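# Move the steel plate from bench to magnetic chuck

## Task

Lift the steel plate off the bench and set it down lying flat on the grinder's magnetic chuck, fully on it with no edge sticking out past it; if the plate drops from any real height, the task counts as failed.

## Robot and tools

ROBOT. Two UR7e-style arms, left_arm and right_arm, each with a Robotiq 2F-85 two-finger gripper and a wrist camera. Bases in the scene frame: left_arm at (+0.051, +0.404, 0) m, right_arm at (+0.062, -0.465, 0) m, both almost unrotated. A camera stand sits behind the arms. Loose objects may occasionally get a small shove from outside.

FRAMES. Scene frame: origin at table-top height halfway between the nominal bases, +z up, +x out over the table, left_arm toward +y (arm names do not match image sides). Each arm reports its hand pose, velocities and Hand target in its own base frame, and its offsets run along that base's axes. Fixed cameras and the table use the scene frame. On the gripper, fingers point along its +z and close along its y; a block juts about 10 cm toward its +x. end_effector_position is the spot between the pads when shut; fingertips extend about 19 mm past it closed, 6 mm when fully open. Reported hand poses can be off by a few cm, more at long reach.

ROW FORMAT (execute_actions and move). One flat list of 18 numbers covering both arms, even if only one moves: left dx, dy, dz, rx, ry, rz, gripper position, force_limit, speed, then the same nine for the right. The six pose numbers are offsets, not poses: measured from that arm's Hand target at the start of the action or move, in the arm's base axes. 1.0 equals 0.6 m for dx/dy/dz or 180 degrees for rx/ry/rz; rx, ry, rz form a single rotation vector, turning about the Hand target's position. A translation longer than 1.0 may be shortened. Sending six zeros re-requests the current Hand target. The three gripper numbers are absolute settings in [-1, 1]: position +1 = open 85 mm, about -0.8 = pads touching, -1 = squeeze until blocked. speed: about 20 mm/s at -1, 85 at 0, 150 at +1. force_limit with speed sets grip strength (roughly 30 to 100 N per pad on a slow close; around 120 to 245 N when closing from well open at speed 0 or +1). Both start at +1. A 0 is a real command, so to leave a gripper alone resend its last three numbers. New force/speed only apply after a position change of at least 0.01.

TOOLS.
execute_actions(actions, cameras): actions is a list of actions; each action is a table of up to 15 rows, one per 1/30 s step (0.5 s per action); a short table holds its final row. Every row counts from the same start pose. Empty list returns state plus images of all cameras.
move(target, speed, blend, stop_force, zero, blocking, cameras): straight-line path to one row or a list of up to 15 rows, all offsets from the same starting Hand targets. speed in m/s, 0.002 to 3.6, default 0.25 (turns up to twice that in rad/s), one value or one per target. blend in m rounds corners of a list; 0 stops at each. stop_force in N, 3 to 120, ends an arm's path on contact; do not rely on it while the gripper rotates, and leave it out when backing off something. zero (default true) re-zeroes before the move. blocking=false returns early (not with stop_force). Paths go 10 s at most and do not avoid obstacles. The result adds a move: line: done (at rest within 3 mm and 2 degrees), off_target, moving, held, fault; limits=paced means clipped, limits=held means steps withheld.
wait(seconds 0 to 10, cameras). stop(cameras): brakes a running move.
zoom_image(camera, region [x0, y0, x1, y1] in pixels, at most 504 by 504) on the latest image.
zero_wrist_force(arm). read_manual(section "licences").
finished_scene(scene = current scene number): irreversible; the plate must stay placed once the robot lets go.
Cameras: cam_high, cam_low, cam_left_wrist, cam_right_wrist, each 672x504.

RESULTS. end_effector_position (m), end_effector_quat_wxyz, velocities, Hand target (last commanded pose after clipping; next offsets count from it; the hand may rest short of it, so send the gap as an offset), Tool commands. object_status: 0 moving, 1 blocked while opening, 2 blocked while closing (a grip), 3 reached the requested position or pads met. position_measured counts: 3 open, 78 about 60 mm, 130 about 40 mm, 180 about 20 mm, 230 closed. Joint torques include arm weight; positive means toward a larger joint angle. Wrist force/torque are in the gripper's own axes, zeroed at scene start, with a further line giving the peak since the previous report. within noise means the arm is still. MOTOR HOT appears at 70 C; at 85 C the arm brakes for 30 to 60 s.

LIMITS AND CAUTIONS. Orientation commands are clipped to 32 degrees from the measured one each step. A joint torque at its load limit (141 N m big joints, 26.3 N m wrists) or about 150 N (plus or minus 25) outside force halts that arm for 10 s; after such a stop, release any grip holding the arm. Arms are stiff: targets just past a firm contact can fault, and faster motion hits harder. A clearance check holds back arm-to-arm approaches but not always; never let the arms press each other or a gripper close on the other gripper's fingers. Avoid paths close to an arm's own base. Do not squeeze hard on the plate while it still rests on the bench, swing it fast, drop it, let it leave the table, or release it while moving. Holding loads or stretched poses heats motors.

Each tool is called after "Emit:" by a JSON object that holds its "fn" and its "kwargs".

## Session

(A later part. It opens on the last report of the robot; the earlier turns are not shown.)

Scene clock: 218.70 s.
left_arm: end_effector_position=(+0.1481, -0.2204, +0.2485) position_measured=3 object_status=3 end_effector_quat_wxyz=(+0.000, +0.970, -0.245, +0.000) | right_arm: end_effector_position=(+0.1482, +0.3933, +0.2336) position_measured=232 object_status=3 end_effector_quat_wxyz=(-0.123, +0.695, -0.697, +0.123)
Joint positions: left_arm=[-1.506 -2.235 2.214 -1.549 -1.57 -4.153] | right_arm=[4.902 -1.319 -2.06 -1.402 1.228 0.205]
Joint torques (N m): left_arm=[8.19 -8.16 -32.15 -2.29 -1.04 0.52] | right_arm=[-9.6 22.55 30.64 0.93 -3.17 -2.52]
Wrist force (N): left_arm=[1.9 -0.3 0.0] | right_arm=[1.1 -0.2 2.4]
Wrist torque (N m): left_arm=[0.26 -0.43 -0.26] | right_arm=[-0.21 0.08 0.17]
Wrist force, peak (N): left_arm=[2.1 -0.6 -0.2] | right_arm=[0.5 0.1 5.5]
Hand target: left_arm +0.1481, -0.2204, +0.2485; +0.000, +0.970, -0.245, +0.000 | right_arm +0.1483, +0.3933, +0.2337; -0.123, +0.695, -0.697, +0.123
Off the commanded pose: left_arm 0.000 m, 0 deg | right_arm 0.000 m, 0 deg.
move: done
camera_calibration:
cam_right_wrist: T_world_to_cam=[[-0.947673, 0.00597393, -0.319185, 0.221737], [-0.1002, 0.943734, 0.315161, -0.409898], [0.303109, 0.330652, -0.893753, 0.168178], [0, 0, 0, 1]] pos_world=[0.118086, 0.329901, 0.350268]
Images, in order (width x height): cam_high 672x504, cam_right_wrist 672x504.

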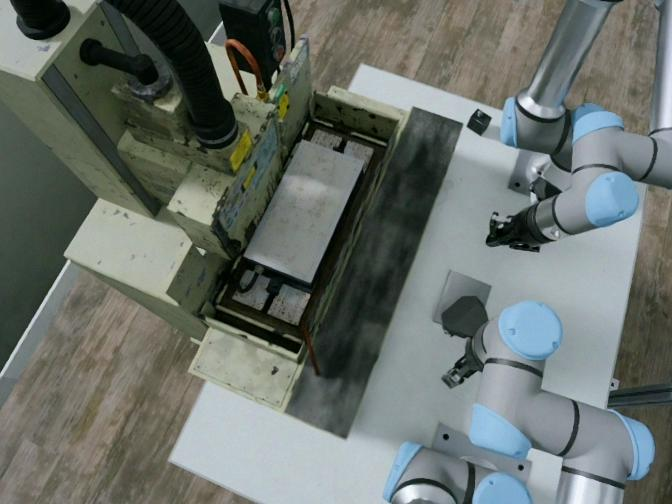

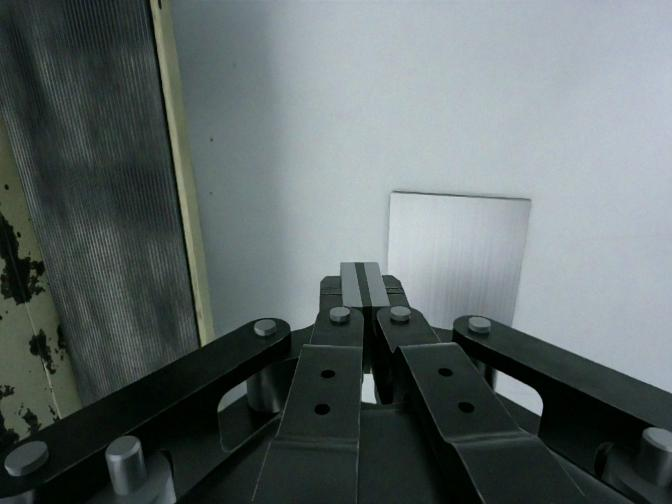

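Emit:
{"fn": "move", "kwargs": {"target": [[0,0,0,0,0,-0.67,0.3,1,0,0,0,0,0,0,0,0.3,1,0],[-0.009,-0.114,0,-0.0273,0.0459,0.656,0.3,1,0,-0.0363,-0.0655,-0.1,0.0445,0.1124,0.0088,0.3,1,0],[-0.009,-0.114,-0.297,-0.0273,0.0459,0.656,0.3,1,0,-0.0363,-0.0655,-0.272,0.0445,0.1124,0.0088,0.3,1,0]], "speed": 0.4, "cameras": ["all"]}}

Scene clock: 257.30 s.
left_arm: end_effector_position=(+0.1427, -0.2888, +0.0704) position_measured=91 object_status=3 end_effector_quat_wxyz=(+0.049, +0.705, +0.705, -0.050) end_effector_velocity=(+0.001, -0.002, +0.001) end_effector_angular_velocity=(-0.008, -0.001, +0.002) | right_arm: end_effector_position=(+0.1265, +0.3540, +0.0706) position_measured=91 object_status=3 end_effector_quat_wxyz=(-0.049, +0.705, -0.705, -0.052)
Joint positions: left_arm=[-1.533 -1.908 2.607 -2.41 -1.577 0.037] | right_arm=[4.73 -1.414 -2.492 -0.665 1.573 0.018]
Joint velocities: left_arm=[0.001 -0.001 0 -0.006 0.001 -0.001] | right_arm=[within noise]
Joint torques (N m): left_arm=[-11.05 8.98 -14.09 -5.75 1.52 -1.69] | right_arm=[-11.68 8.04 22.67 4.72 2.45 -2.91]
Wrist force (N): left_arm=[2.3 -0.6 0.2] | right_arm=[0.5 -1.2 3.2]
Wrist torque (N m): left_arm=[0.20 -0.46 -0.35] | right_arm=[-0.22 0.21 0.07]
Wrist force, peak (N): left_arm=[2.7 -0.4 3.5] | right_arm=[0.8 -1.1 5.0]
Hand target: left_arm +0.1427, -0.2888, +0.0703; +0.049, +0.705, +0.705, -0.050 | right_arm +0.1265, +0.3540, +0.0705; -0.049, +0.705, -0.705, -0.052
Off the commanded pose: left_arm 0.000 m, 0 deg | right_arm 0.000 m, 0 deg.
move: done
camera_calibration:
cam_left_wrist: T_world_to_cam=[[0.999941, -0.0106232, -0.00203685, -0.135753], [-0.00838151, -0.879996, 0.474908, -0.266543], [-0.00683744, -0.474863, -0.880033, 0.0530616], [0, 0, 0, 1]] pos_world=[0.133874, -0.210802, 0.173003]
cam_right_wrist: T_world_to_cam=[[-0.999575, -0.000680214, 0.0291409, 0.133635], [0.0128219, 0.887553, 0.460526, -0.328307], [-0.0261773, 0.460704, -0.887168, 0.0372712], [0, 0, 0, 1]] pos_world=[0.138763, 0.27431, 0.180366]

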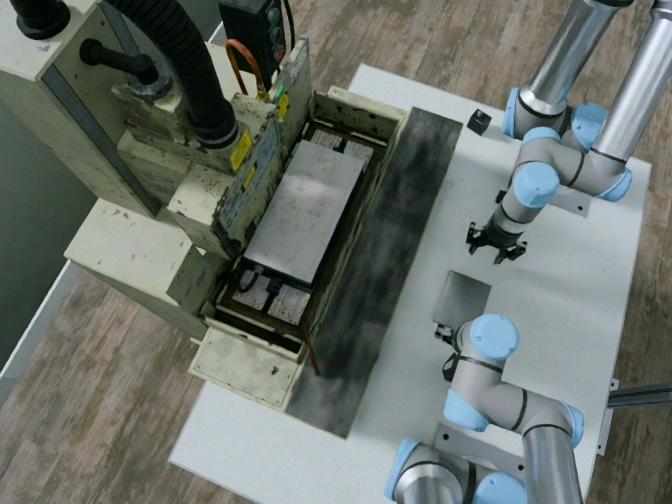

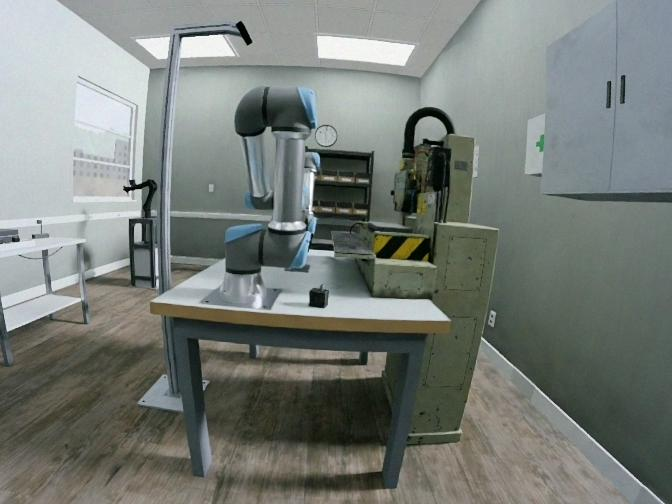

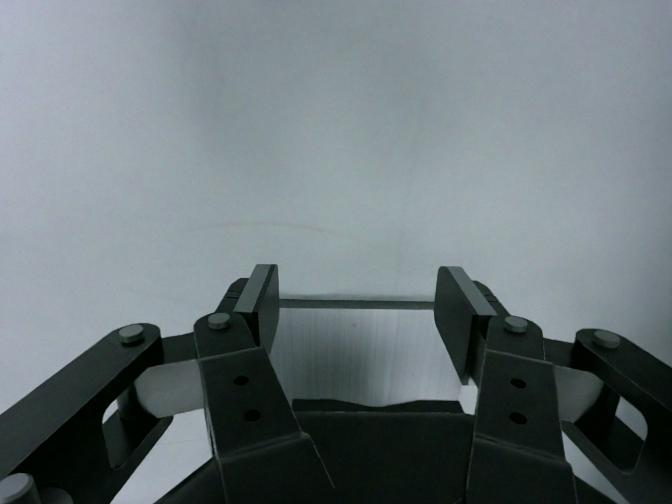

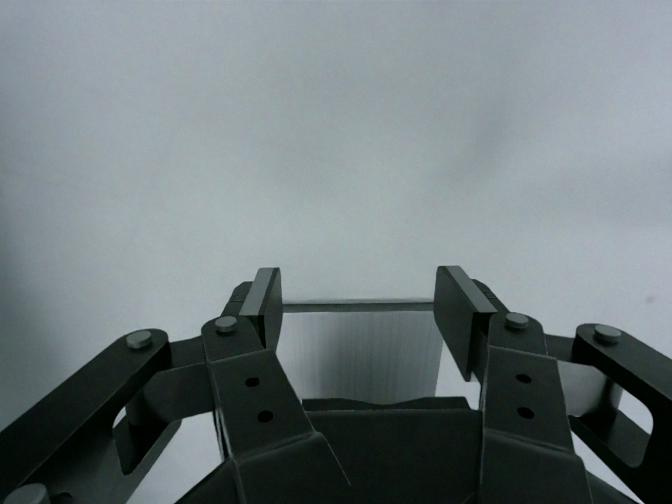

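Emit:
{"fn": "zoom_image", "kwargs": {"camera": "cam_left_wrist", "region": [260, 270, 460, 400]}}

Emit:
{"fn": "zoom_image", "kwargs": {"camera": "cam_right_wrist", "region": [260, 270, 460, 400]}}

Scaled by 2.520 from the camera's 672x504 image, which has a finer 960x720 frame.

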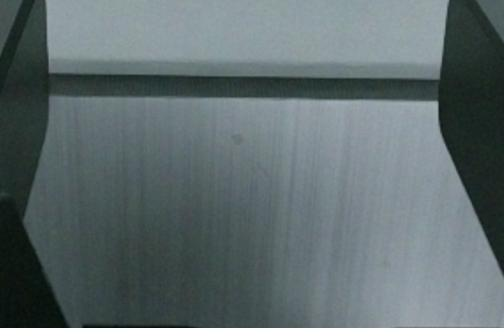

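Scaled by 2.520 from the camera's 672x504 image, which has a finer 960x720 frame.

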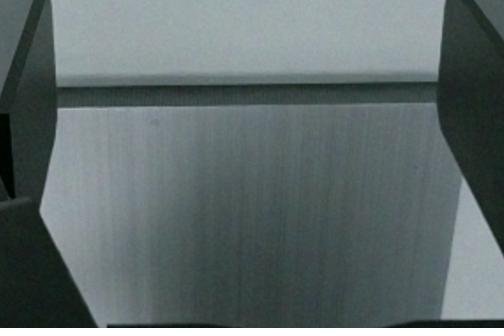

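Emit:
{"fn": "move", "kwargs": {"target": [0,0,-0.06,0,0,0,0.3,1,0,0,0,-0.06,0,0,0,0.3,1,0], "speed": 0.1}}

Emit:
{"fn": "move", "kwargs": {"target": [0,0,-0.08,0,0,0,0.3,1,0,0,0,-0.08,0,0,0,0.3,1,0], "speed": 0.006, "stop_force": 6}}

Scene clock: 273.37 s.
left_arm: end_effector_position=(+0.1426, -0.2888, +0.0343) position_measured=91 object_status=3 end_effector_quat_wxyz=(+0.049, +0.705, +0.705, -0.049) | right_arm: end_effector_position=(+0.1265, +0.3539, +0.0345) position_measured=91 object_status=3 end_effector_quat_wxyz=(-0.048, +0.705, -0.705, -0.051)
Joint positions: left_arm=[-1.533 -1.783 2.666 -2.593 -1.577 0.037] | right_arm=[4.73 -1.522 -2.54 -0.509 1.573 0.018]
Joint torques (N m): left_arm=[10.21 -7.94 -21.18 -3.99 -1.4 1.76] | right_arm=[6.52 13.72 27.34 4.48 0.11 0.81]
Wrist force (N): left_arm=[1.8 -0.1 -0.2] | right_arm=[0.3 -1.0 2.8]
Wrist torque (N m): left_arm=[0.29 -0.38 -0.33] | right_arm=[-0.19 0.23 0.07]
Wrist force, peak (N): left_arm=[2.1 -0.1 1.1] | right_arm=[0.4 -1.0 4.0]
Hand target: left_arm +0.1427, -0.2888, +0.0343; +0.049, +0.705, +0.705, -0.050 | right_arm +0.1265, +0.3540, +0.0345; -0.049, +0.705, -0.705, -0.052
Off the commanded pose: left_arm 0.000 m, 0 deg | right_arm 0.000 m, 0 deg.
move: done

Scene clock: 277.40 s.
left_arm: end_effector_position=(+0.1427, -0.2888, +0.0164) position_measured=91 object_status=3 end_effector_quat_wxyz=(+0.049, +0.705, +0.705, -0.050) | right_arm: end_effector_position=(+0.1265, +0.3540, +0.0167) position_measured=91 object_status=3 end_effector_quat_wxyz=(-0.049, +0.705, -0.705, -0.052)
Joint positions: left_arm=[-1.533 -1.707 2.691 -2.694 -1.577 0.037] | right_arm=[4.73 -1.584 -2.56 -0.427 1.573 0.018]
Joint torques (N m): left_arm=[2.57 -19.16 -21.28 -1.07 -0.13 0.8] | right_arm=[-3.35 23.57 21.84 0.65 -0.19 -2.86]
Wrist force (N): left_arm=[2.1 -1.1 -4.9] | right_arm=[-0.6 0.2 -7.9]
Wrist torque (N m): left_arm=[0.12 -0.35 -0.35] | right_arm=[0.09 0.29 0.06]
Wrist force, peak (N): left_arm=[11.3 -2.9 -32.9] | right_arm=[9.6 1.0 -26.4]
Hand target: left_arm +0.1427, -0.2889, +0.0164; +0.049, +0.705, +0.705, -0.050 (not the last commanded pose) | right_arm +0.1265, +0.3540, +0.0167; -0.049, +0.705, -0.705, -0.052 (not the last commanded pose)
Off the commanded pose: left_arm 0.030 m, 0 deg | right_arm 0.030 m, 0 deg.
move: contact (left_arm, right_arm)

Emit:
{"fn": "move", "kwargs": {"target": [0,0,0.0033,0,0,0,0.3,1,0,0,0,0.0033,0,0,0,0.3,1,0], "speed": 0.05}}

Emit:
{"fn": "move", "kwargs": {"target": [0,-0.08,0,0,0,0,0.3,1,0,0,0.08,0,0,0,0,0.3,1,0], "speed": 0.008, "stop_force": 30, "cameras": ["cam_left_wrist","cam_right_wrist","cam_high"]}}

Scene clock: 282.90 s.
left_arm: end_effector_position=(+0.1427, -0.2889, +0.0185) position_measured=91 object_status=3 end_effector_quat_wxyz=(+0.049, +0.705, +0.705, -0.050) | right_arm: end_effector_position=(+0.1265, +0.3540, +0.0187) position_measured=91 object_status=3 end_effector_quat_wxyz=(-0.049, +0.705, -0.705, -0.052)
Joint positions: left_arm=[-1.533 -1.716 2.688 -2.682 -1.577 0.037] | right_arm=[4.73 -1.576 -2.558 -0.436 1.573 0.018]
Joint torques (N m): left_arm=[-10.64 -8.78 -20.37 -3.48 -0.67 1.25] | right_arm=[-4.1 17.31 23.18 3.54 -0.23 -1.82]
Wrist force (N): left_arm=[1.7 -0.2 0.2] | right_arm=[0.4 -1.1 2.9]
Wrist torque (N m): left_arm=[0.28 -0.36 -0.33] | right_arm=[-0.21 0.22 0.09]
Wrist force, peak (N): left_arm=[2.3 -1.0 -5.2] | right_arm=[-0.7 -0.2 -7.9]
Hand target: left_arm +0.1427, -0.2889, +0.0184; +0.049, +0.705, +0.705, -0.050 | right_arm +0.1265, +0.3540, +0.0187; -0.049, +0.705, -0.705, -0.052
Off the commanded pose: left_arm 0.000 m, 0 deg | right_arm 0.000 m, 0 deg.
move: done

Scene clock: 287.90 s.
left_arm: end_effector_position=(+0.1427, -0.3217, +0.0183) position_measured=91 object_status=3 end_effector_quat_wxyz=(+0.049, +0.705, +0.705, -0.049) | right_arm: end_effector_position=(+0.1265, +0.3871, +0.0186) position_measured=91 object_status=3 end_effector_quat_wxyz=(-0.048, +0.705, -0.705, -0.051)
Joint positions: left_arm=[-1.538 -1.626 2.616 -2.7 -1.576 0.033] | right_arm=[4.729 -1.651 -2.478 -0.443 1.573 0.017]
Joint torques (N m): left_arm=[-7.96 -27.84 -24.13 -9.61 0.62 0.01] | right_arm=[-1.95 36.01 20.13 10.21 1.16 -1.89]
Wrist force (N): left_arm=[25.0 1.1 1.9] | right_arm=[24.1 0.0 3.6]
Wrist torque (N m): left_arm=[0.30 -0.53 -0.08] | right_arm=[-0.24 0.00 -0.37]
Wrist force, peak (N): left_arm=[40.4 -0.7 -16.0] | right_arm=[36.9 -0.4 -13.1]
Hand target: left_arm +0.1427, -0.3217, +0.0183; +0.049, +0.705, +0.705, -0.049 (not the last commanded pose) | right_arm +0.1265, +0.3871, +0.0186; -0.048, +0.705, -0.705, -0.051 (not the last commanded pose)
Off the commanded pose: left_arm 0.015 m, 0 deg | right_arm 0.015 m, 0 deg.
move: contact (left_arm, right_arm)
camera_calibration:
cam_left_wrist: T_world_to_cam=[[0.999941, -0.0106221, -0.00204165, -0.136208], [-0.00838137, -0.880208, 0.474514, -0.270802], [-0.00683742, -0.474469, -0.880246, -0.0082005], [0, 0, 0, 1]] pos_world=[0.133874, -0.2437, 0.121003]
cam_right_wrist: T_world_to_cam=[[-0.999575, -0.00066247, 0.0291407, 0.135167], [0.01282, 0.887862, 0.459931, -0.333847], [-0.0261776, 0.460109, -0.887476, -0.023934], [0, 0, 0, 1]] pos_world=[0.138763, 0.307512, 0.128367]
Images, in order (width x height): cam_high 672x504, cam_left_wrist 672x504, cam_right_wrist 672x504.

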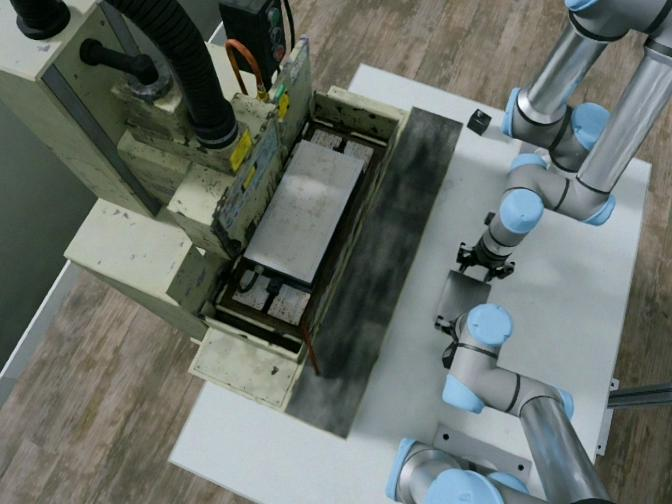

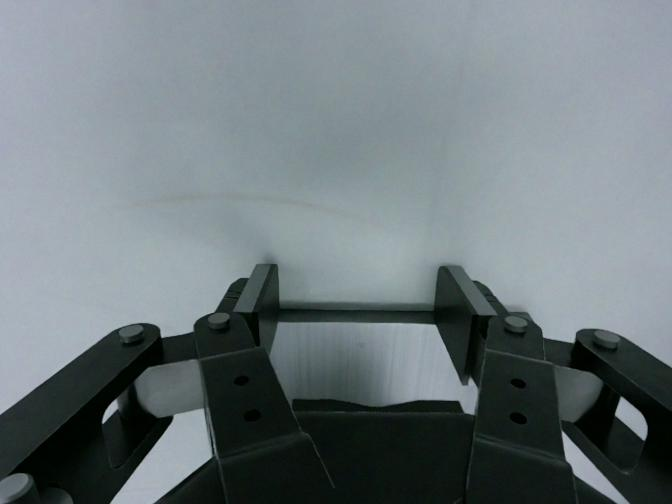

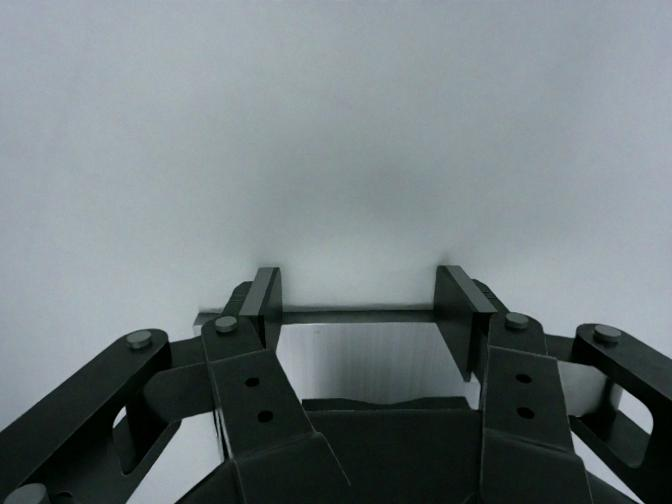

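Emit:
{"fn": "move", "kwargs": {"target": [0,-0.0008,0,0,0,0,0.3,1,0,0,0.0008,0,0,0,0,0.3,1,0], "speed": 0.02}}

Emit:
{"fn": "move", "kwargs": {"target": [0,-0.0008,0,0,0,0,0.3,1,0,0,0.0008,0,0,0,0,0.3,1,0], "speed": 0.02}}

Scene clock: 292.30 s.
left_arm: end_effector_position=(+0.1427, -0.3222, +0.0183) position_measured=91 object_status=3 end_effector_quat_wxyz=(+0.049, +0.705, +0.705, -0.049) | right_arm: end_effector_position=(+0.1265, +0.3875, +0.0185) position_measured=91 object_status=3 end_effector_quat_wxyz=(-0.048, +0.705, -0.705, -0.051)
Joint positions: left_arm=[-1.538 -1.625 2.614 -2.7 -1.576 0.033] | right_arm=[4.729 -1.651 -2.477 -0.443 1.573 0.017]
Joint torques (N m): left_arm=[-3.61 1.41 -43.36 -14.63 -1.04 -1.6] | right_arm=[11.12 13.03 48.27 12.46 -2.22 0.62]
Wrist force (N): left_arm=[53.6 -1.8 -24.6] | right_arm=[47.8 0.5 -20.0]
Wrist torque (N m): left_arm=[0.40 -0.95 -0.02] | right_arm=[-0.46 -0.17 -0.47]
Wrist force, peak (N): left_arm=[53.5 -1.8 -24.6] | right_arm=[47.9 0.4 -20.1]
Hand target: left_arm +0.1427, -0.3222, +0.0183; +0.049, +0.705, +0.705, -0.049 | right_arm +0.1265, +0.3875, +0.0186; -0.048, +0.705, -0.705, -0.051
Off the commanded pose: left_arm 0.000 m, 0 deg | right_arm 0.000 m, 0 deg.
move: done

Scene clock: 293.00 s.
left_arm: end_effector_position=(+0.1427, -0.3226, +0.0183) position_measured=91 object_status=3 end_effector_quat_wxyz=(+0.049, +0.705, +0.705, -0.049) | right_arm: end_effector_position=(+0.1265, +0.3880, +0.0185) position_measured=91 object_status=3 end_effector_quat_wxyz=(-0.048, +0.705, -0.705, -0.051)
Joint positions: left_arm=[-1.538 -1.623 2.613 -2.7 -1.576 0.033] | right_arm=[4.729 -1.653 -2.476 -0.443 1.573 0.017]
Joint torques (N m): left_arm=[-18.58 -3.05 -55.32 -17.62 -0.12 -1.92] | right_arm=[3.06 16.52 59.89 16.18 -2.64 -0.75]
Wrist force (N): left_arm=[78.7 -2.2 -32.5] | right_arm=[69.2 0.7 -29.0]
Wrist torque (N m): left_arm=[0.43 -1.22 0.07] | right_arm=[-0.54 -0.08 -0.57]
Wrist force, peak (N): left_arm=[78.7 -2.2 -32.5] | right_arm=[69.2 0.7 -29.0]
Hand target: left_arm +0.1427, -0.3227, +0.0183; +0.049, +0.705, +0.705, -0.049 | right_arm +0.1265, +0.3880, +0.0186; -0.048, +0.705, -0.705, -0.051
Off the commanded pose: left_arm 0.000 m, 0 deg | right_arm 0.000 m, 0 deg.
move: done

Emit:
{"fn": "move", "kwargs": {"target": [0,0,0.0025,0,0,0,0.3,1,0,0,0,0.0025,0,0,0,0.3,1,0], "speed": 0.02}}

Emit:
{"fn": "move", "kwargs": {"target": [0,0,0.005,0,0,0,0.3,1,0,0,0,0.005,0,0,0,0.3,1,0], "speed": 0.02, "cameras": ["cam_left_wrist","cam_right_wrist"]}}

Scene clock: 299.13 s.
left_arm: end_effector_position=(+0.1427, -0.3227, +0.0199) position_measured=91 object_status=3 end_effector_quat_wxyz=(+0.049, +0.705, +0.705, -0.049) | right_arm: end_effector_position=(+0.1265, +0.3878, +0.0200) position_measured=91 object_status=3 end_effector_quat_wxyz=(-0.048, +0.705, -0.705, -0.051)
Joint positions: left_arm=[-1.538 -1.629 2.612 -2.692 -1.576 0.033] | right_arm=[4.729 -1.648 -2.474 -0.45 1.573 0.017]
Joint torques (N m): left_arm=[-13.81 -24.03 -52.75 -17.36 -0.28 -1.82] | right_arm=[-4.96 35.29 59.88 17.28 -3.12 -2.27]
Wrist force (N): left_arm=[60.7 0.8 -2.5] | right_arm=[57.9 -0.2 1.0]
Wrist torque (N m): left_arm=[0.25 -0.76 0.00] | right_arm=[-0.37 0.19 -0.54]
Wrist force, peak (N): left_arm=[80.2 -1.2 -32.8] | right_arm=[70.0 0.9 -28.6]
Hand target: left_arm +0.1427, -0.3227, +0.0198; +0.049, +0.705, +0.705, -0.049 | right_arm +0.1265, +0.3880, +0.0201; -0.048, +0.705, -0.705, -0.051
Off the commanded pose: left_arm 0.000 m, 0 deg | right_arm 0.000 m, 0 deg.
move: done

Scene clock: 299.83 s.
left_arm: end_effector_position=(+0.1427, -0.3227, +0.0229) position_measured=91 object_status=3 end_effector_quat_wxyz=(+0.049, +0.705, +0.705, -0.049) | right_arm: end_effector_position=(+0.1265, +0.3878, +0.0230) position_measured=91 object_status=3 end_effector_quat_wxyz=(-0.048, +0.705, -0.705, -0.051)
Joint positions: left_arm=[-1.538 -1.641 2.608 -2.677 -1.576 0.033] | right_arm=[4.729 -1.638 -2.471 -0.463 1.573 0.017]
Joint torques (N m): left_arm=[-6.58 -14.62 -50.64 -18.29 -1.56 -1.65] | right_arm=[-4.41 29.07 56.94 17.35 -3.24 -2.41]
Wrist force (N): left_arm=[59.9 0.7 -2.4] | right_arm=[57.7 -0.1 0.8]
Wrist torque (N m): left_arm=[0.24 -0.73 0.00] | right_arm=[-0.36 0.11 -0.54]
Wrist force, peak (N): left_arm=[61.1 1.0 -2.4] | right_arm=[58.4 -0.1 1.0]
Hand target: left_arm +0.1427, -0.3227, +0.0228; +0.049, +0.705, +0.705, -0.049 | right_arm +0.1265, +0.3880, +0.0231; -0.048, +0.705, -0.705, -0.051
Off the commanded pose: left_arm 0.000 m, 0 deg | right_arm 0.000 m, 0 deg.
move: done
camera_calibration:
cam_left_wrist: T_world_to_cam=[[0.999941, -0.0107104, -0.0019947, -0.136237], [-0.00848135, -0.880207, 0.474514, -0.273852], [-0.00683797, -0.474469, -0.880246, -0.00462553], [0, 0, 0, 1]] pos_world=[0.133874, -0.2447, 0.125603]
cam_right_wrist: T_world_to_cam=[[-0.999575, -0.000632289, 0.029141, 0.135027], [0.01282, 0.888335, 0.459017, -0.336656], [-0.0261772, 0.459195, -0.88795, -0.0199637], [0, 0, 0, 1]] pos_world=[0.138763, 0.308316, 0.132869]
Images, in order (width x height): cam_left_wrist 672x504, cam_right_wrist 672x504.

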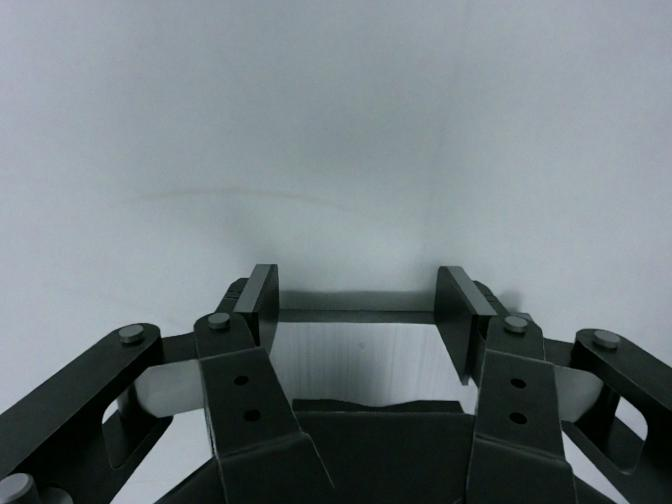

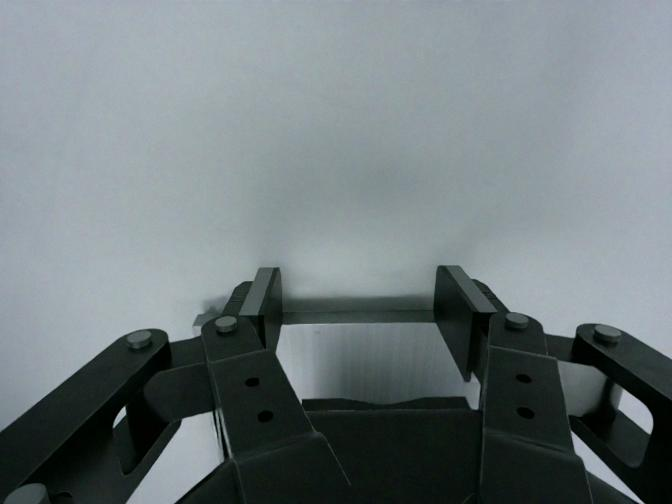

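Emit:
{"fn": "move", "kwargs": {"target": [0,0,0.05,0,0,0,0.3,1,0,0,0,0.05,0,0,0,0.3,1,0], "speed": 0.05}}

Emit:
{"fn": "move", "kwargs": {"target": [0,0,0.05,0,0,0,0.3,1,0,0,0,0.05,0,0,0,0.3,1,0], "speed": 0.05}}

Scene clock: 304.10 s.
left_arm: end_effector_position=(+0.1427, -0.3226, +0.0529) position_measured=91 object_status=3 end_effector_quat_wxyz=(+0.049, +0.705, +0.705, -0.049) | right_arm: end_effector_position=(+0.1265, +0.3874, +0.0528) position_measured=91 object_status=3 end_effector_quat_wxyz=(-0.047, +0.705, -0.706, -0.050)
Joint positions: left_arm=[-1.538 -1.746 2.568 -2.532 -1.576 0.033] | right_arm=[4.729 -1.551 -2.438 -0.585 1.573 0.017]
Joint torques (N m): left_arm=[-11.03 -2.34 -40.72 -18.69 -0.62 -0.95] | right_arm=[-1.91 16.27 38.48 17.46 -2.51 -1.51]
Wrist force (N): left_arm=[58.3 0.3 -1.9] | right_arm=[55.7 -0.6 1.3]
Wrist torque (N m): left_arm=[0.23 -0.79 0.04] | right_arm=[-0.38 0.10 -0.51]
Wrist force, peak (N): left_arm=[60.3 0.8 -2.3] | right_arm=[57.9 -0.1 1.2]
Hand target: left_arm +0.1427, -0.3227, +0.0528; +0.049, +0.705, +0.705, -0.049 | right_arm +0.1265, +0.3880, +0.0531; -0.048, +0.705, -0.705, -0.051
Off the commanded pose: left_arm 0.000 m, 0 deg | right_arm 0.001 m, 0 deg.
move: done

Scene clock: 305.00 s.
left_arm: end_effector_position=(+0.1427, -0.3226, +0.0829) position_measured=91 object_status=3 end_effector_quat_wxyz=(+0.049, +0.705, +0.705, -0.049) | right_arm: end_effector_position=(+0.1265, +0.3872, +0.0827) position_measured=91 object_status=3 end_effector_quat_wxyz=(-0.047, +0.705, -0.706, -0.050)
Joint positions: left_arm=[-1.538 -1.832 2.521 -2.399 -1.576 0.033] | right_arm=[4.729 -1.475 -2.398 -0.702 1.573 0.017]
Joint torques (N m): left_arm=[-17.66 0.27 -41.14 -18.44 0.58 -1.91] | right_arm=[1.44 15.71 40.17 17.48 -1.82 -0.49]
Wrist force (N): left_arm=[57.9 0.7 -1.8] | right_arm=[55.6 -0.3 1.2]
Wrist torque (N m): left_arm=[0.31 -0.76 0.04] | right_arm=[-0.35 0.10 -0.51]
Wrist force, peak (N): left_arm=[60.2 0.4 -2.2] | right_arm=[57.9 -0.5 1.9]
Hand target: left_arm +0.1427, -0.3227, +0.0828; +0.049, +0.705, +0.705, -0.049 | right_arm +0.1265, +0.3880, +0.0831; -0.048, +0.705, -0.705, -0.051
Off the commanded pose: left_arm 0.000 m, 0 deg | right_arm 0.001 m, 0 deg.
move: done

Emit:
{"fn": "move", "kwargs": {"target": [0,0,0.122,0,0,0,0.3,1,0,0,0,0.122,0,0,0,0.3,1,0], "speed": 0.08}}

Emit:
{"fn": "move", "kwargs": {"target": [0,0,0.122,0,0,0,0.3,1,0,0,0,0.122,0,0,0,0.3,1,0], "speed": 0.08}}

Emit:
{"fn": "move", "kwargs": {"target": [0,0,0.122,0,0,0,0.3,1,0,0,0,0.122,0,0,0,0.3,1,0], "speed": 0.08, "cameras": ["all"]}}

Scene clock: 309.67 s.
left_arm: end_effector_position=(+0.1427, -0.3225, +0.1560) position_measured=91 object_status=3 end_effector_quat_wxyz=(+0.049, +0.705, +0.705, -0.049) | right_arm: end_effector_position=(+0.1265, +0.3868, +0.1556) position_measured=91 object_status=3 end_effector_quat_wxyz=(-0.047, +0.705, -0.706, -0.050)
Joint positions: left_arm=[-1.538 -1.974 2.385 -2.121 -1.576 0.033] | right_arm=[4.729 -1.339 -2.278 -0.96 1.573 0.017]
Joint torques (N m): left_arm=[-18.1 6.02 -46.54 -17.19 0.55 -1.93] | right_arm=[-3.2 11.72 41.23 16.62 -0.09 -1.58]
Wrist force (N): left_arm=[56.3 -0.1 -2.0] | right_arm=[54.4 -0.9 1.5]
Wrist torque (N m): left_arm=[0.23 -0.73 0.08] | right_arm=[-0.38 0.07 -0.47]
Wrist force, peak (N): left_arm=[60.2 0.7 -1.2] | right_arm=[57.9 -0.1 2.1]
Hand target: left_arm +0.1427, -0.3227, +0.1560; +0.049, +0.705, +0.705, -0.049 | right_arm +0.1265, +0.3880, +0.1563; -0.048, +0.705, -0.705, -0.051
Off the commanded pose: left_arm 0.000 m, 0 deg | right_arm 0.001 m, 0 deg.
move: done

Scene clock: 311.00 s.
left_arm: end_effector_position=(+0.1427, -0.3225, +0.2292) position_measured=91 object_status=3 end_effector_quat_wxyz=(+0.049, +0.705, +0.705, -0.049) | right_arm: end_effector_position=(+0.1266, +0.3864, +0.2286) position_measured=91 object_status=3 end_effector_quat_wxyz=(-0.046, +0.705, -0.706, -0.049)
Joint positions: left_arm=[-1.538 -2.042 2.225 -1.892 -1.576 0.033] | right_arm=[4.729 -1.263 -2.13 -1.185 1.573 0.017]
Joint torques (N m): left_arm=[-18.03 11.99 -44.74 -17.21 0.77 -1.76] | right_arm=[6.1 3.76 41.07 16.67 0.38 -0.82]
Wrist force (N): left_arm=[56.7 1.3 -2.0] | right_arm=[54.7 0.1 2.0]
Wrist torque (N m): left_arm=[0.29 -0.74 -0.02] | right_arm=[-0.39 0.10 -0.55]
Wrist force, peak (N): left_arm=[60.3 0.1 -0.7] | right_arm=[57.8 -0.8 2.2]
Hand target: left_arm +0.1427, -0.3227, +0.2292; +0.049, +0.705, +0.705, -0.049 | right_arm +0.1265, +0.3880, +0.2295; -0.048, +0.705, -0.705, -0.051
Off the commanded pose: left_arm 0.000 m, 0 deg | right_arm 0.002 m, 0 deg.
move: done

Scene clock: 312.33 s.
left_arm: end_effector_position=(+0.1427, -0.3225, +0.3024) position_measured=91 object_status=3 end_effector_quat_wxyz=(+0.049, +0.705, +0.705, -0.049) | right_arm: end_effector_position=(+0.1266, +0.3860, +0.3016) position_measured=91 object_status=3 end_effector_quat_wxyz=(-0.045, +0.705, -0.706, -0.048)
Joint positions: left_arm=[-1.538 -2.059 2.046 -1.696 -1.576 0.033] | right_arm=[4.729 -1.233 -1.96 -1.386 1.573 0.017]
Joint torques (N m): left_arm=[-7.88 15.27 -42.54 -17.33 -0.48 -1.55] | right_arm=[18.93 -1.25 38.24 16.66 -0.11 3.1]
Wrist force (N): left_arm=[57.2 1.2 -2.3] | right_arm=[55.1 -0.1 1.9]
Wrist torque (N m): left_arm=[0.29 -0.78 -0.01] | right_arm=[-0.41 0.09 -0.55]
Wrist force, peak (N): left_arm=[59.7 1.1 -2.7] | right_arm=[57.6 0.1 2.6]
Hand target: left_arm +0.1427, -0.3227, +0.3024; +0.049, +0.705, +0.705, -0.049 | right_arm +0.1265, +0.3880, +0.3027; -0.048, +0.705, -0.705, -0.051
Off the commanded pose: left_arm 0.000 m, 0 deg | right_arm 0.002 m, 0 deg.
move: done
camera_calibration:
cam_left_wrist: T_world_to_cam=[[0.999941, -0.0107094, -0.00199954, -0.135676], [-0.00848121, -0.880419, 0.47412, -0.406281], [-0.00683796, -0.474075, -0.880458, 0.241634], [0, 0, 0, 1]] pos_world=[0.133874, -0.244598, 0.405103]
cam_right_wrist: T_world_to_cam=[[-0.999579, -0.000466123, 0.0290107, 0.126893], [0.0127226, 0.891577, 0.45269, -0.462329], [-0.0260763, 0.452868, -0.891196, 0.231681], [0, 0, 0, 1]] pos_world=[0.138763, 0.30734, 0.412083]

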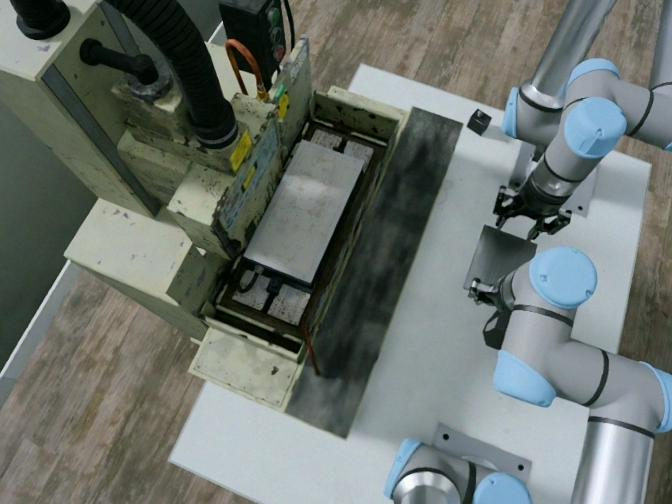

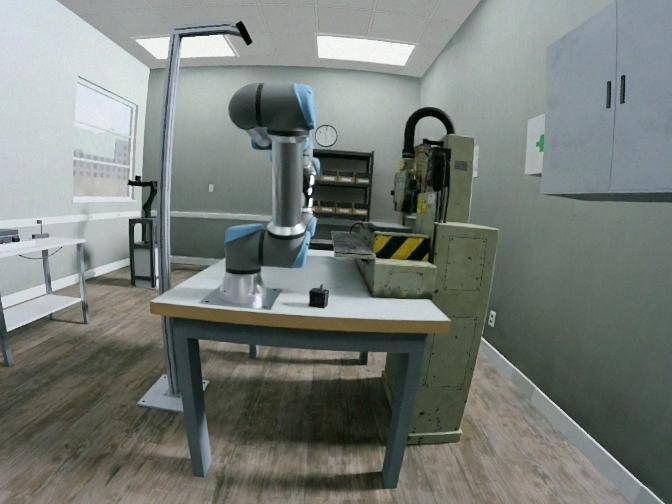

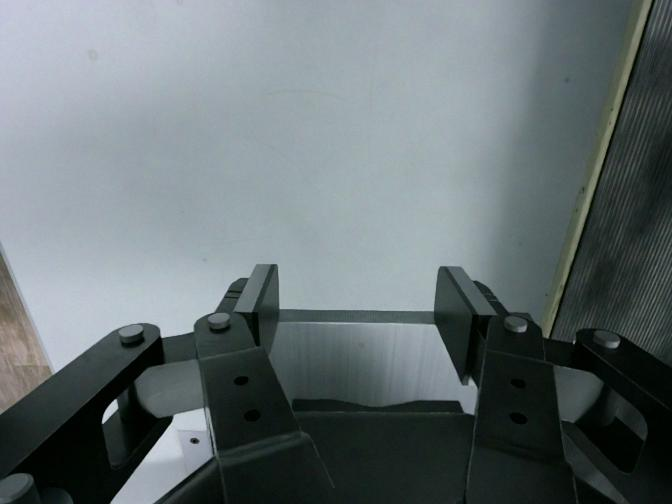

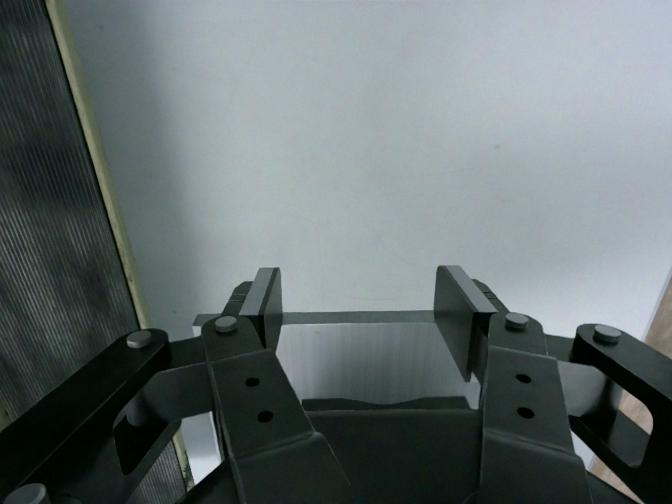

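Emit:
{"fn": "move", "kwargs": {"target": [0.1,0.0006,0,0,0,0,0.3,1,0,0.1,0.001,0,0,0,0,0.3,1,0], "speed": 0.06}}

Emit:
{"fn": "move", "kwargs": {"target": [0.1,0.0006,0,0,0,0,0.3,1,0,0.1,0.001,0,0,0,0,0.3,1,0], "speed": 0.06}}

Scene clock: 320.90 s.
left_arm: end_effector_position=(+0.2026, -0.3223, +0.3024) position_measured=91 object_status=3 end_effector_quat_wxyz=(+0.049, +0.705, +0.705, -0.049) | right_arm: end_effector_position=(+0.1863, +0.3869, +0.3017) position_measured=91 object_status=3 end_effector_quat_wxyz=(-0.045, +0.705, -0.706, -0.049)
Joint positions: left_arm=[-1.344 -1.972 1.998 -1.732 -1.603 0.224] | right_arm=[4.563 -1.301 -1.914 -1.366 1.596 -0.147]
Joint torques (N m): left_arm=[-22.31 -13.06 -36.32 -17.84 -1.52 -2.17] | right_arm=[25.01 20.66 37.25 17.13 2.86 3.49]
Wrist force (N): left_arm=[66.2 -1.3 -3.4] | right_arm=[63.8 -2.2 0.7]
Wrist torque (N m): left_arm=[0.41 -0.85 0.25] | right_arm=[-0.22 0.06 -0.52]
Wrist force, peak (N): left_arm=[67.3 -1.2 -3.5] | right_arm=[64.2 -2.3 0.6]
Hand target: left_arm +0.2027, -0.3223, +0.3024; +0.049, +0.705, +0.705, -0.049 | right_arm +0.1865, +0.3886, +0.3027; -0.048, +0.705, -0.705, -0.051
Off the commanded pose: left_arm 0.000 m, 0 deg | right_arm 0.002 m, 0 deg.
move: done

Scene clock: 322.23 s.
left_arm: end_effector_position=(+0.2626, -0.3219, +0.3023) position_measured=91 object_status=3 end_effector_quat_wxyz=(+0.049, +0.705, +0.705, -0.049) | right_arm: end_effector_position=(+0.2461, +0.3878, +0.3019) position_measured=91 object_status=3 end_effector_quat_wxyz=(-0.046, +0.705, -0.706, -0.050)
Joint positions: left_arm=[-1.178 -1.87 1.932 -1.761 -1.625 0.389] | right_arm=[4.415 -1.383 -1.851 -1.351 1.616 -0.294]
Joint torques (N m): left_arm=[-25.51 -17.15 -36.91 -18.09 -3.59 -2.25] | right_arm=[29.9 23.78 37.82 17.06 6.35 3.18]
Wrist force (N): left_arm=[69.0 -3.3 -3.7] | right_arm=[66.1 -4.5 0.3]
Wrist torque (N m): left_arm=[0.52 -0.83 0.44] | right_arm=[-0.17 0.15 -0.47]
Wrist force, peak (N): left_arm=[70.2 -3.1 -3.7] | right_arm=[67.0 -4.1 0.0]
Hand target: left_arm +0.2627, -0.3220, +0.3024; +0.049, +0.705, +0.705, -0.049 | right_arm +0.2465, +0.3892, +0.3027; -0.048, +0.705, -0.705, -0.051
Off the commanded pose: left_arm 0.000 m, 0 deg | right_arm 0.002 m, 0 deg.
move: done

Emit:
{"fn": "move", "kwargs": {"target": [0.1,0.0006,0,0,0,0,0.3,1,0,0.1,0.0006,0,0,0,0,0.3,1,0], "speed": 0.06}}

Emit:
{"fn": "move", "kwargs": {"target": [0.1,0.0006,0,0,0,0,0.3,1,0,0.1,0.0006,0,0,0,0,0.3,1,0], "speed": 0.06, "cameras": ["all"]}}

Scene clock: 328.03 s.
left_arm: end_effector_position=(+0.3227, -0.3216, +0.3024) position_measured=91 object_status=3 end_effector_quat_wxyz=(+0.049, +0.705, +0.705, -0.049) | right_arm: end_effector_position=(+0.3060, +0.3884, +0.3020) position_measured=91 object_status=3 end_effector_quat_wxyz=(-0.046, +0.705, -0.706, -0.051)
Joint positions: left_arm=[-1.039 -1.759 1.848 -1.78 -1.642 0.528] | right_arm=[4.284 -1.477 -1.769 -1.344 1.633 -0.424]
Joint torques (N m): left_arm=[-28.39 -22.45 -37.89 -17.63 -5.31 -2.77] | right_arm=[33.47 29.47 36.72 16.95 8.88 3.35]
Wrist force (N): left_arm=[67.3 -4.5 -3.2] | right_arm=[64.5 -5.4 0.8]
Wrist torque (N m): left_arm=[0.51 -0.87 0.52] | right_arm=[-0.12 0.07 -0.39]
Wrist force, peak (N): left_arm=[68.6 -3.0 -3.6] | right_arm=[65.6 -4.4 0.2]
Hand target: left_arm +0.3227, -0.3216, +0.3024; +0.049, +0.705, +0.705, -0.049 | right_arm +0.3065, +0.3896, +0.3027; -0.048, +0.705, -0.705, -0.051
Off the commanded pose: left_arm 0.000 m, 0 deg | right_arm 0.001 m, 0 deg.
move: done

Scene clock: 329.33 s.
left_arm: end_effector_position=(+0.3826, -0.3210, +0.3022) position_measured=91 object_status=3 end_effector_quat_wxyz=(+0.048, +0.705, +0.705, -0.049) end_effector_velocity=(-0.002, +0.000, -0.001) end_effector_angular_velocity=(+0.001, +0.001, +0.001) | right_arm: end_effector_position=(+0.3665, +0.3897, +0.3025) position_measured=91 object_status=3 end_effector_quat_wxyz=(-0.048, +0.705, -0.705, -0.051) end_effector_velocity=(-0.002, +0.000, +0.000) end_effector_angular_velocity=(+0.000, +0.001, -0.001)
Joint positions: left_arm=[-0.924 -1.642 1.746 -1.784 -1.655 0.643] | right_arm=[4.172 -1.579 -1.67 -1.345 1.647 -0.536]
Joint velocities: left_arm=[-0.003 -0.003 0.005 0 0.001 -0.004] | right_arm=[0.004 0.003 -0.004 0 0 0.005]
Joint torques (N m): left_arm=[-37.67 -28.56 -38 -17.7 -10.96 -2.63] | right_arm=[38.56 33.85 37.67 17.22 10.82 4.2]
Wrist force (N): left_arm=[75.9 1.1 -4.3] | right_arm=[72.6 -0.2 -1.1]
Wrist torque (N m): left_arm=[0.13 -0.94 0.13] | right_arm=[-0.59 0.12 -0.86]
Wrist force, peak (N): left_arm=[76.0 1.3 -3.8] | right_arm=[72.6 -0.2 -1.1]
Hand target: left_arm +0.3827, -0.3212, +0.3024; +0.049, +0.705, +0.705, -0.049 | right_arm +0.3665, +0.3899, +0.3027; -0.048, +0.705, -0.705, -0.051
Off the commanded pose: left_arm 0.000 m, 0 deg | right_arm 0.000 m, 0 deg.
move: done
camera_calibration:
cam_left_wrist: T_world_to_cam=[[0.999941, -0.0105484, -0.00276775, -0.375293], [-0.00797787, -0.88059, 0.473811, -0.402982], [-0.00743519, -0.473761, -0.880622, 0.244266], [0, 0, 0, 1]] pos_world=[0.373871, -0.243097, 0.405004]
cam_right_wrist: T_world_to_cam=[[-0.999558, -0.000600902, 0.0297245, 0.366624], [0.0131169, 0.888316, 0.459046, -0.469881], [-0.0266806, 0.459233, -0.887915, 0.233884], [0, 0, 0, 1]] pos_world=[0.378865, 0.310216, 0.412468]

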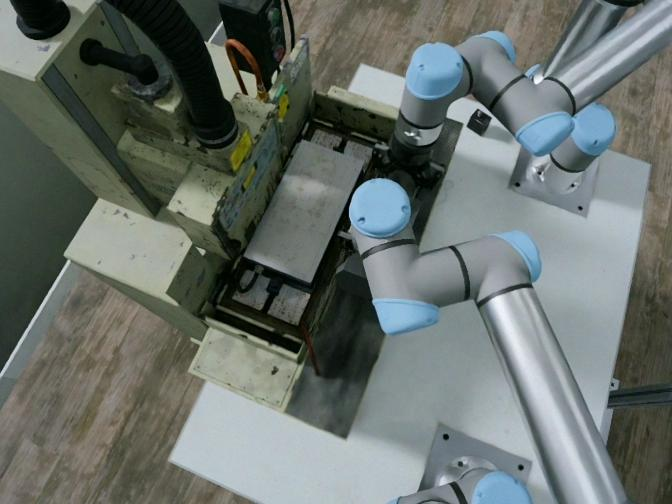

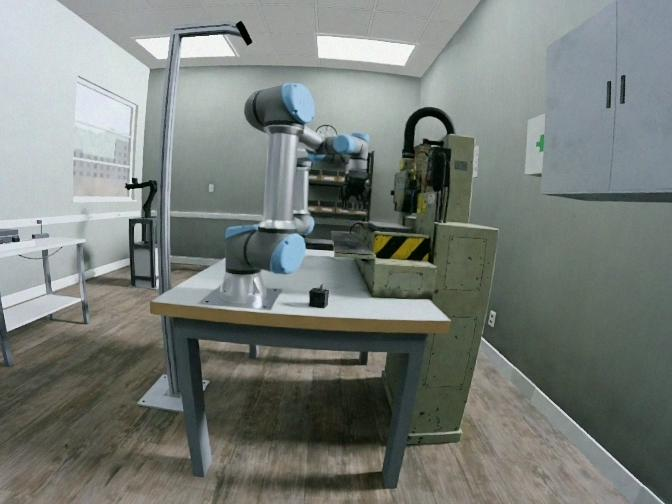

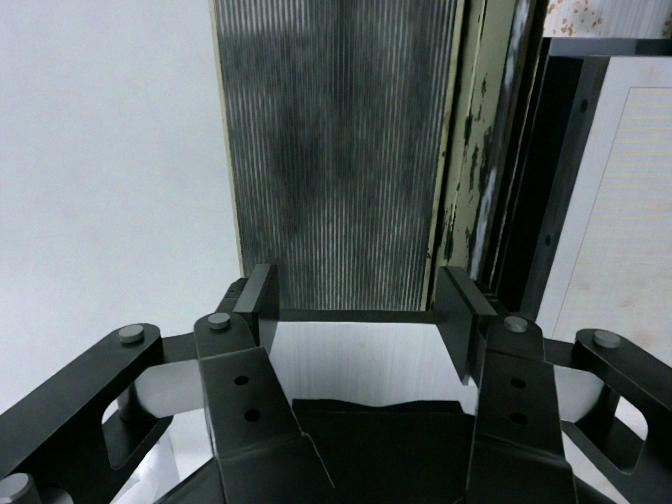

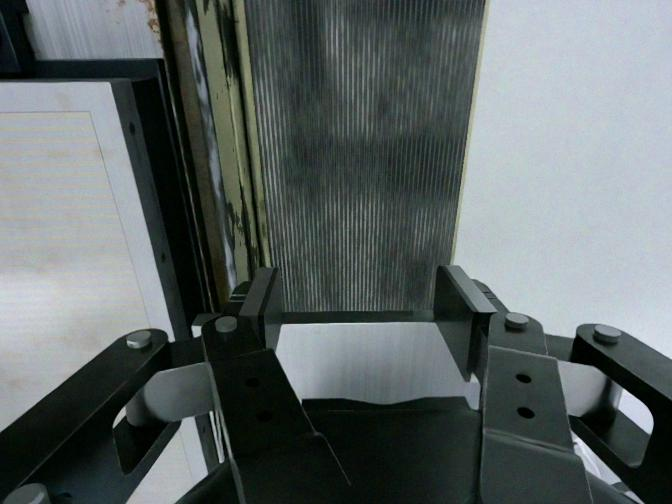

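Emit:
{"fn": "zoom_image", "kwargs": {"camera": "cam_low", "region": [320, 90, 500, 270]}}

Emit:
{"fn": "zoom_image", "kwargs": {"camera": "cam_high", "region": [60, 0, 330, 290]}}

Scaled by 2.800 from the camera's 672x504 image, which has a finer 960x720 frame.

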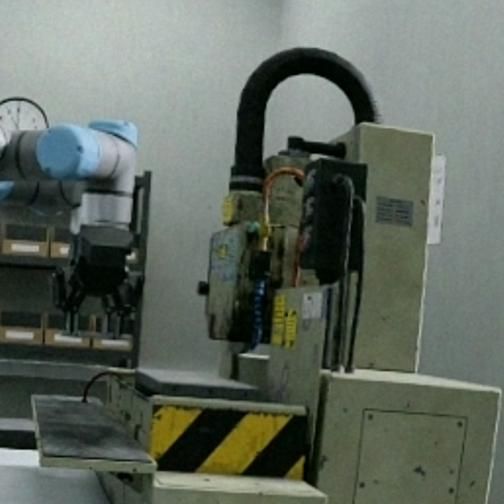

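Scaled by 1.738 from the camera's 672x504 image, which has a finer 960x720 frame.

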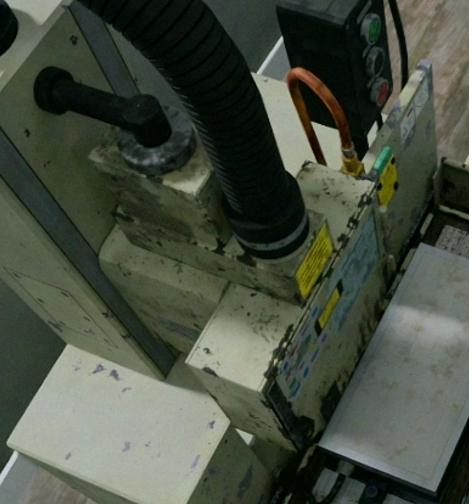

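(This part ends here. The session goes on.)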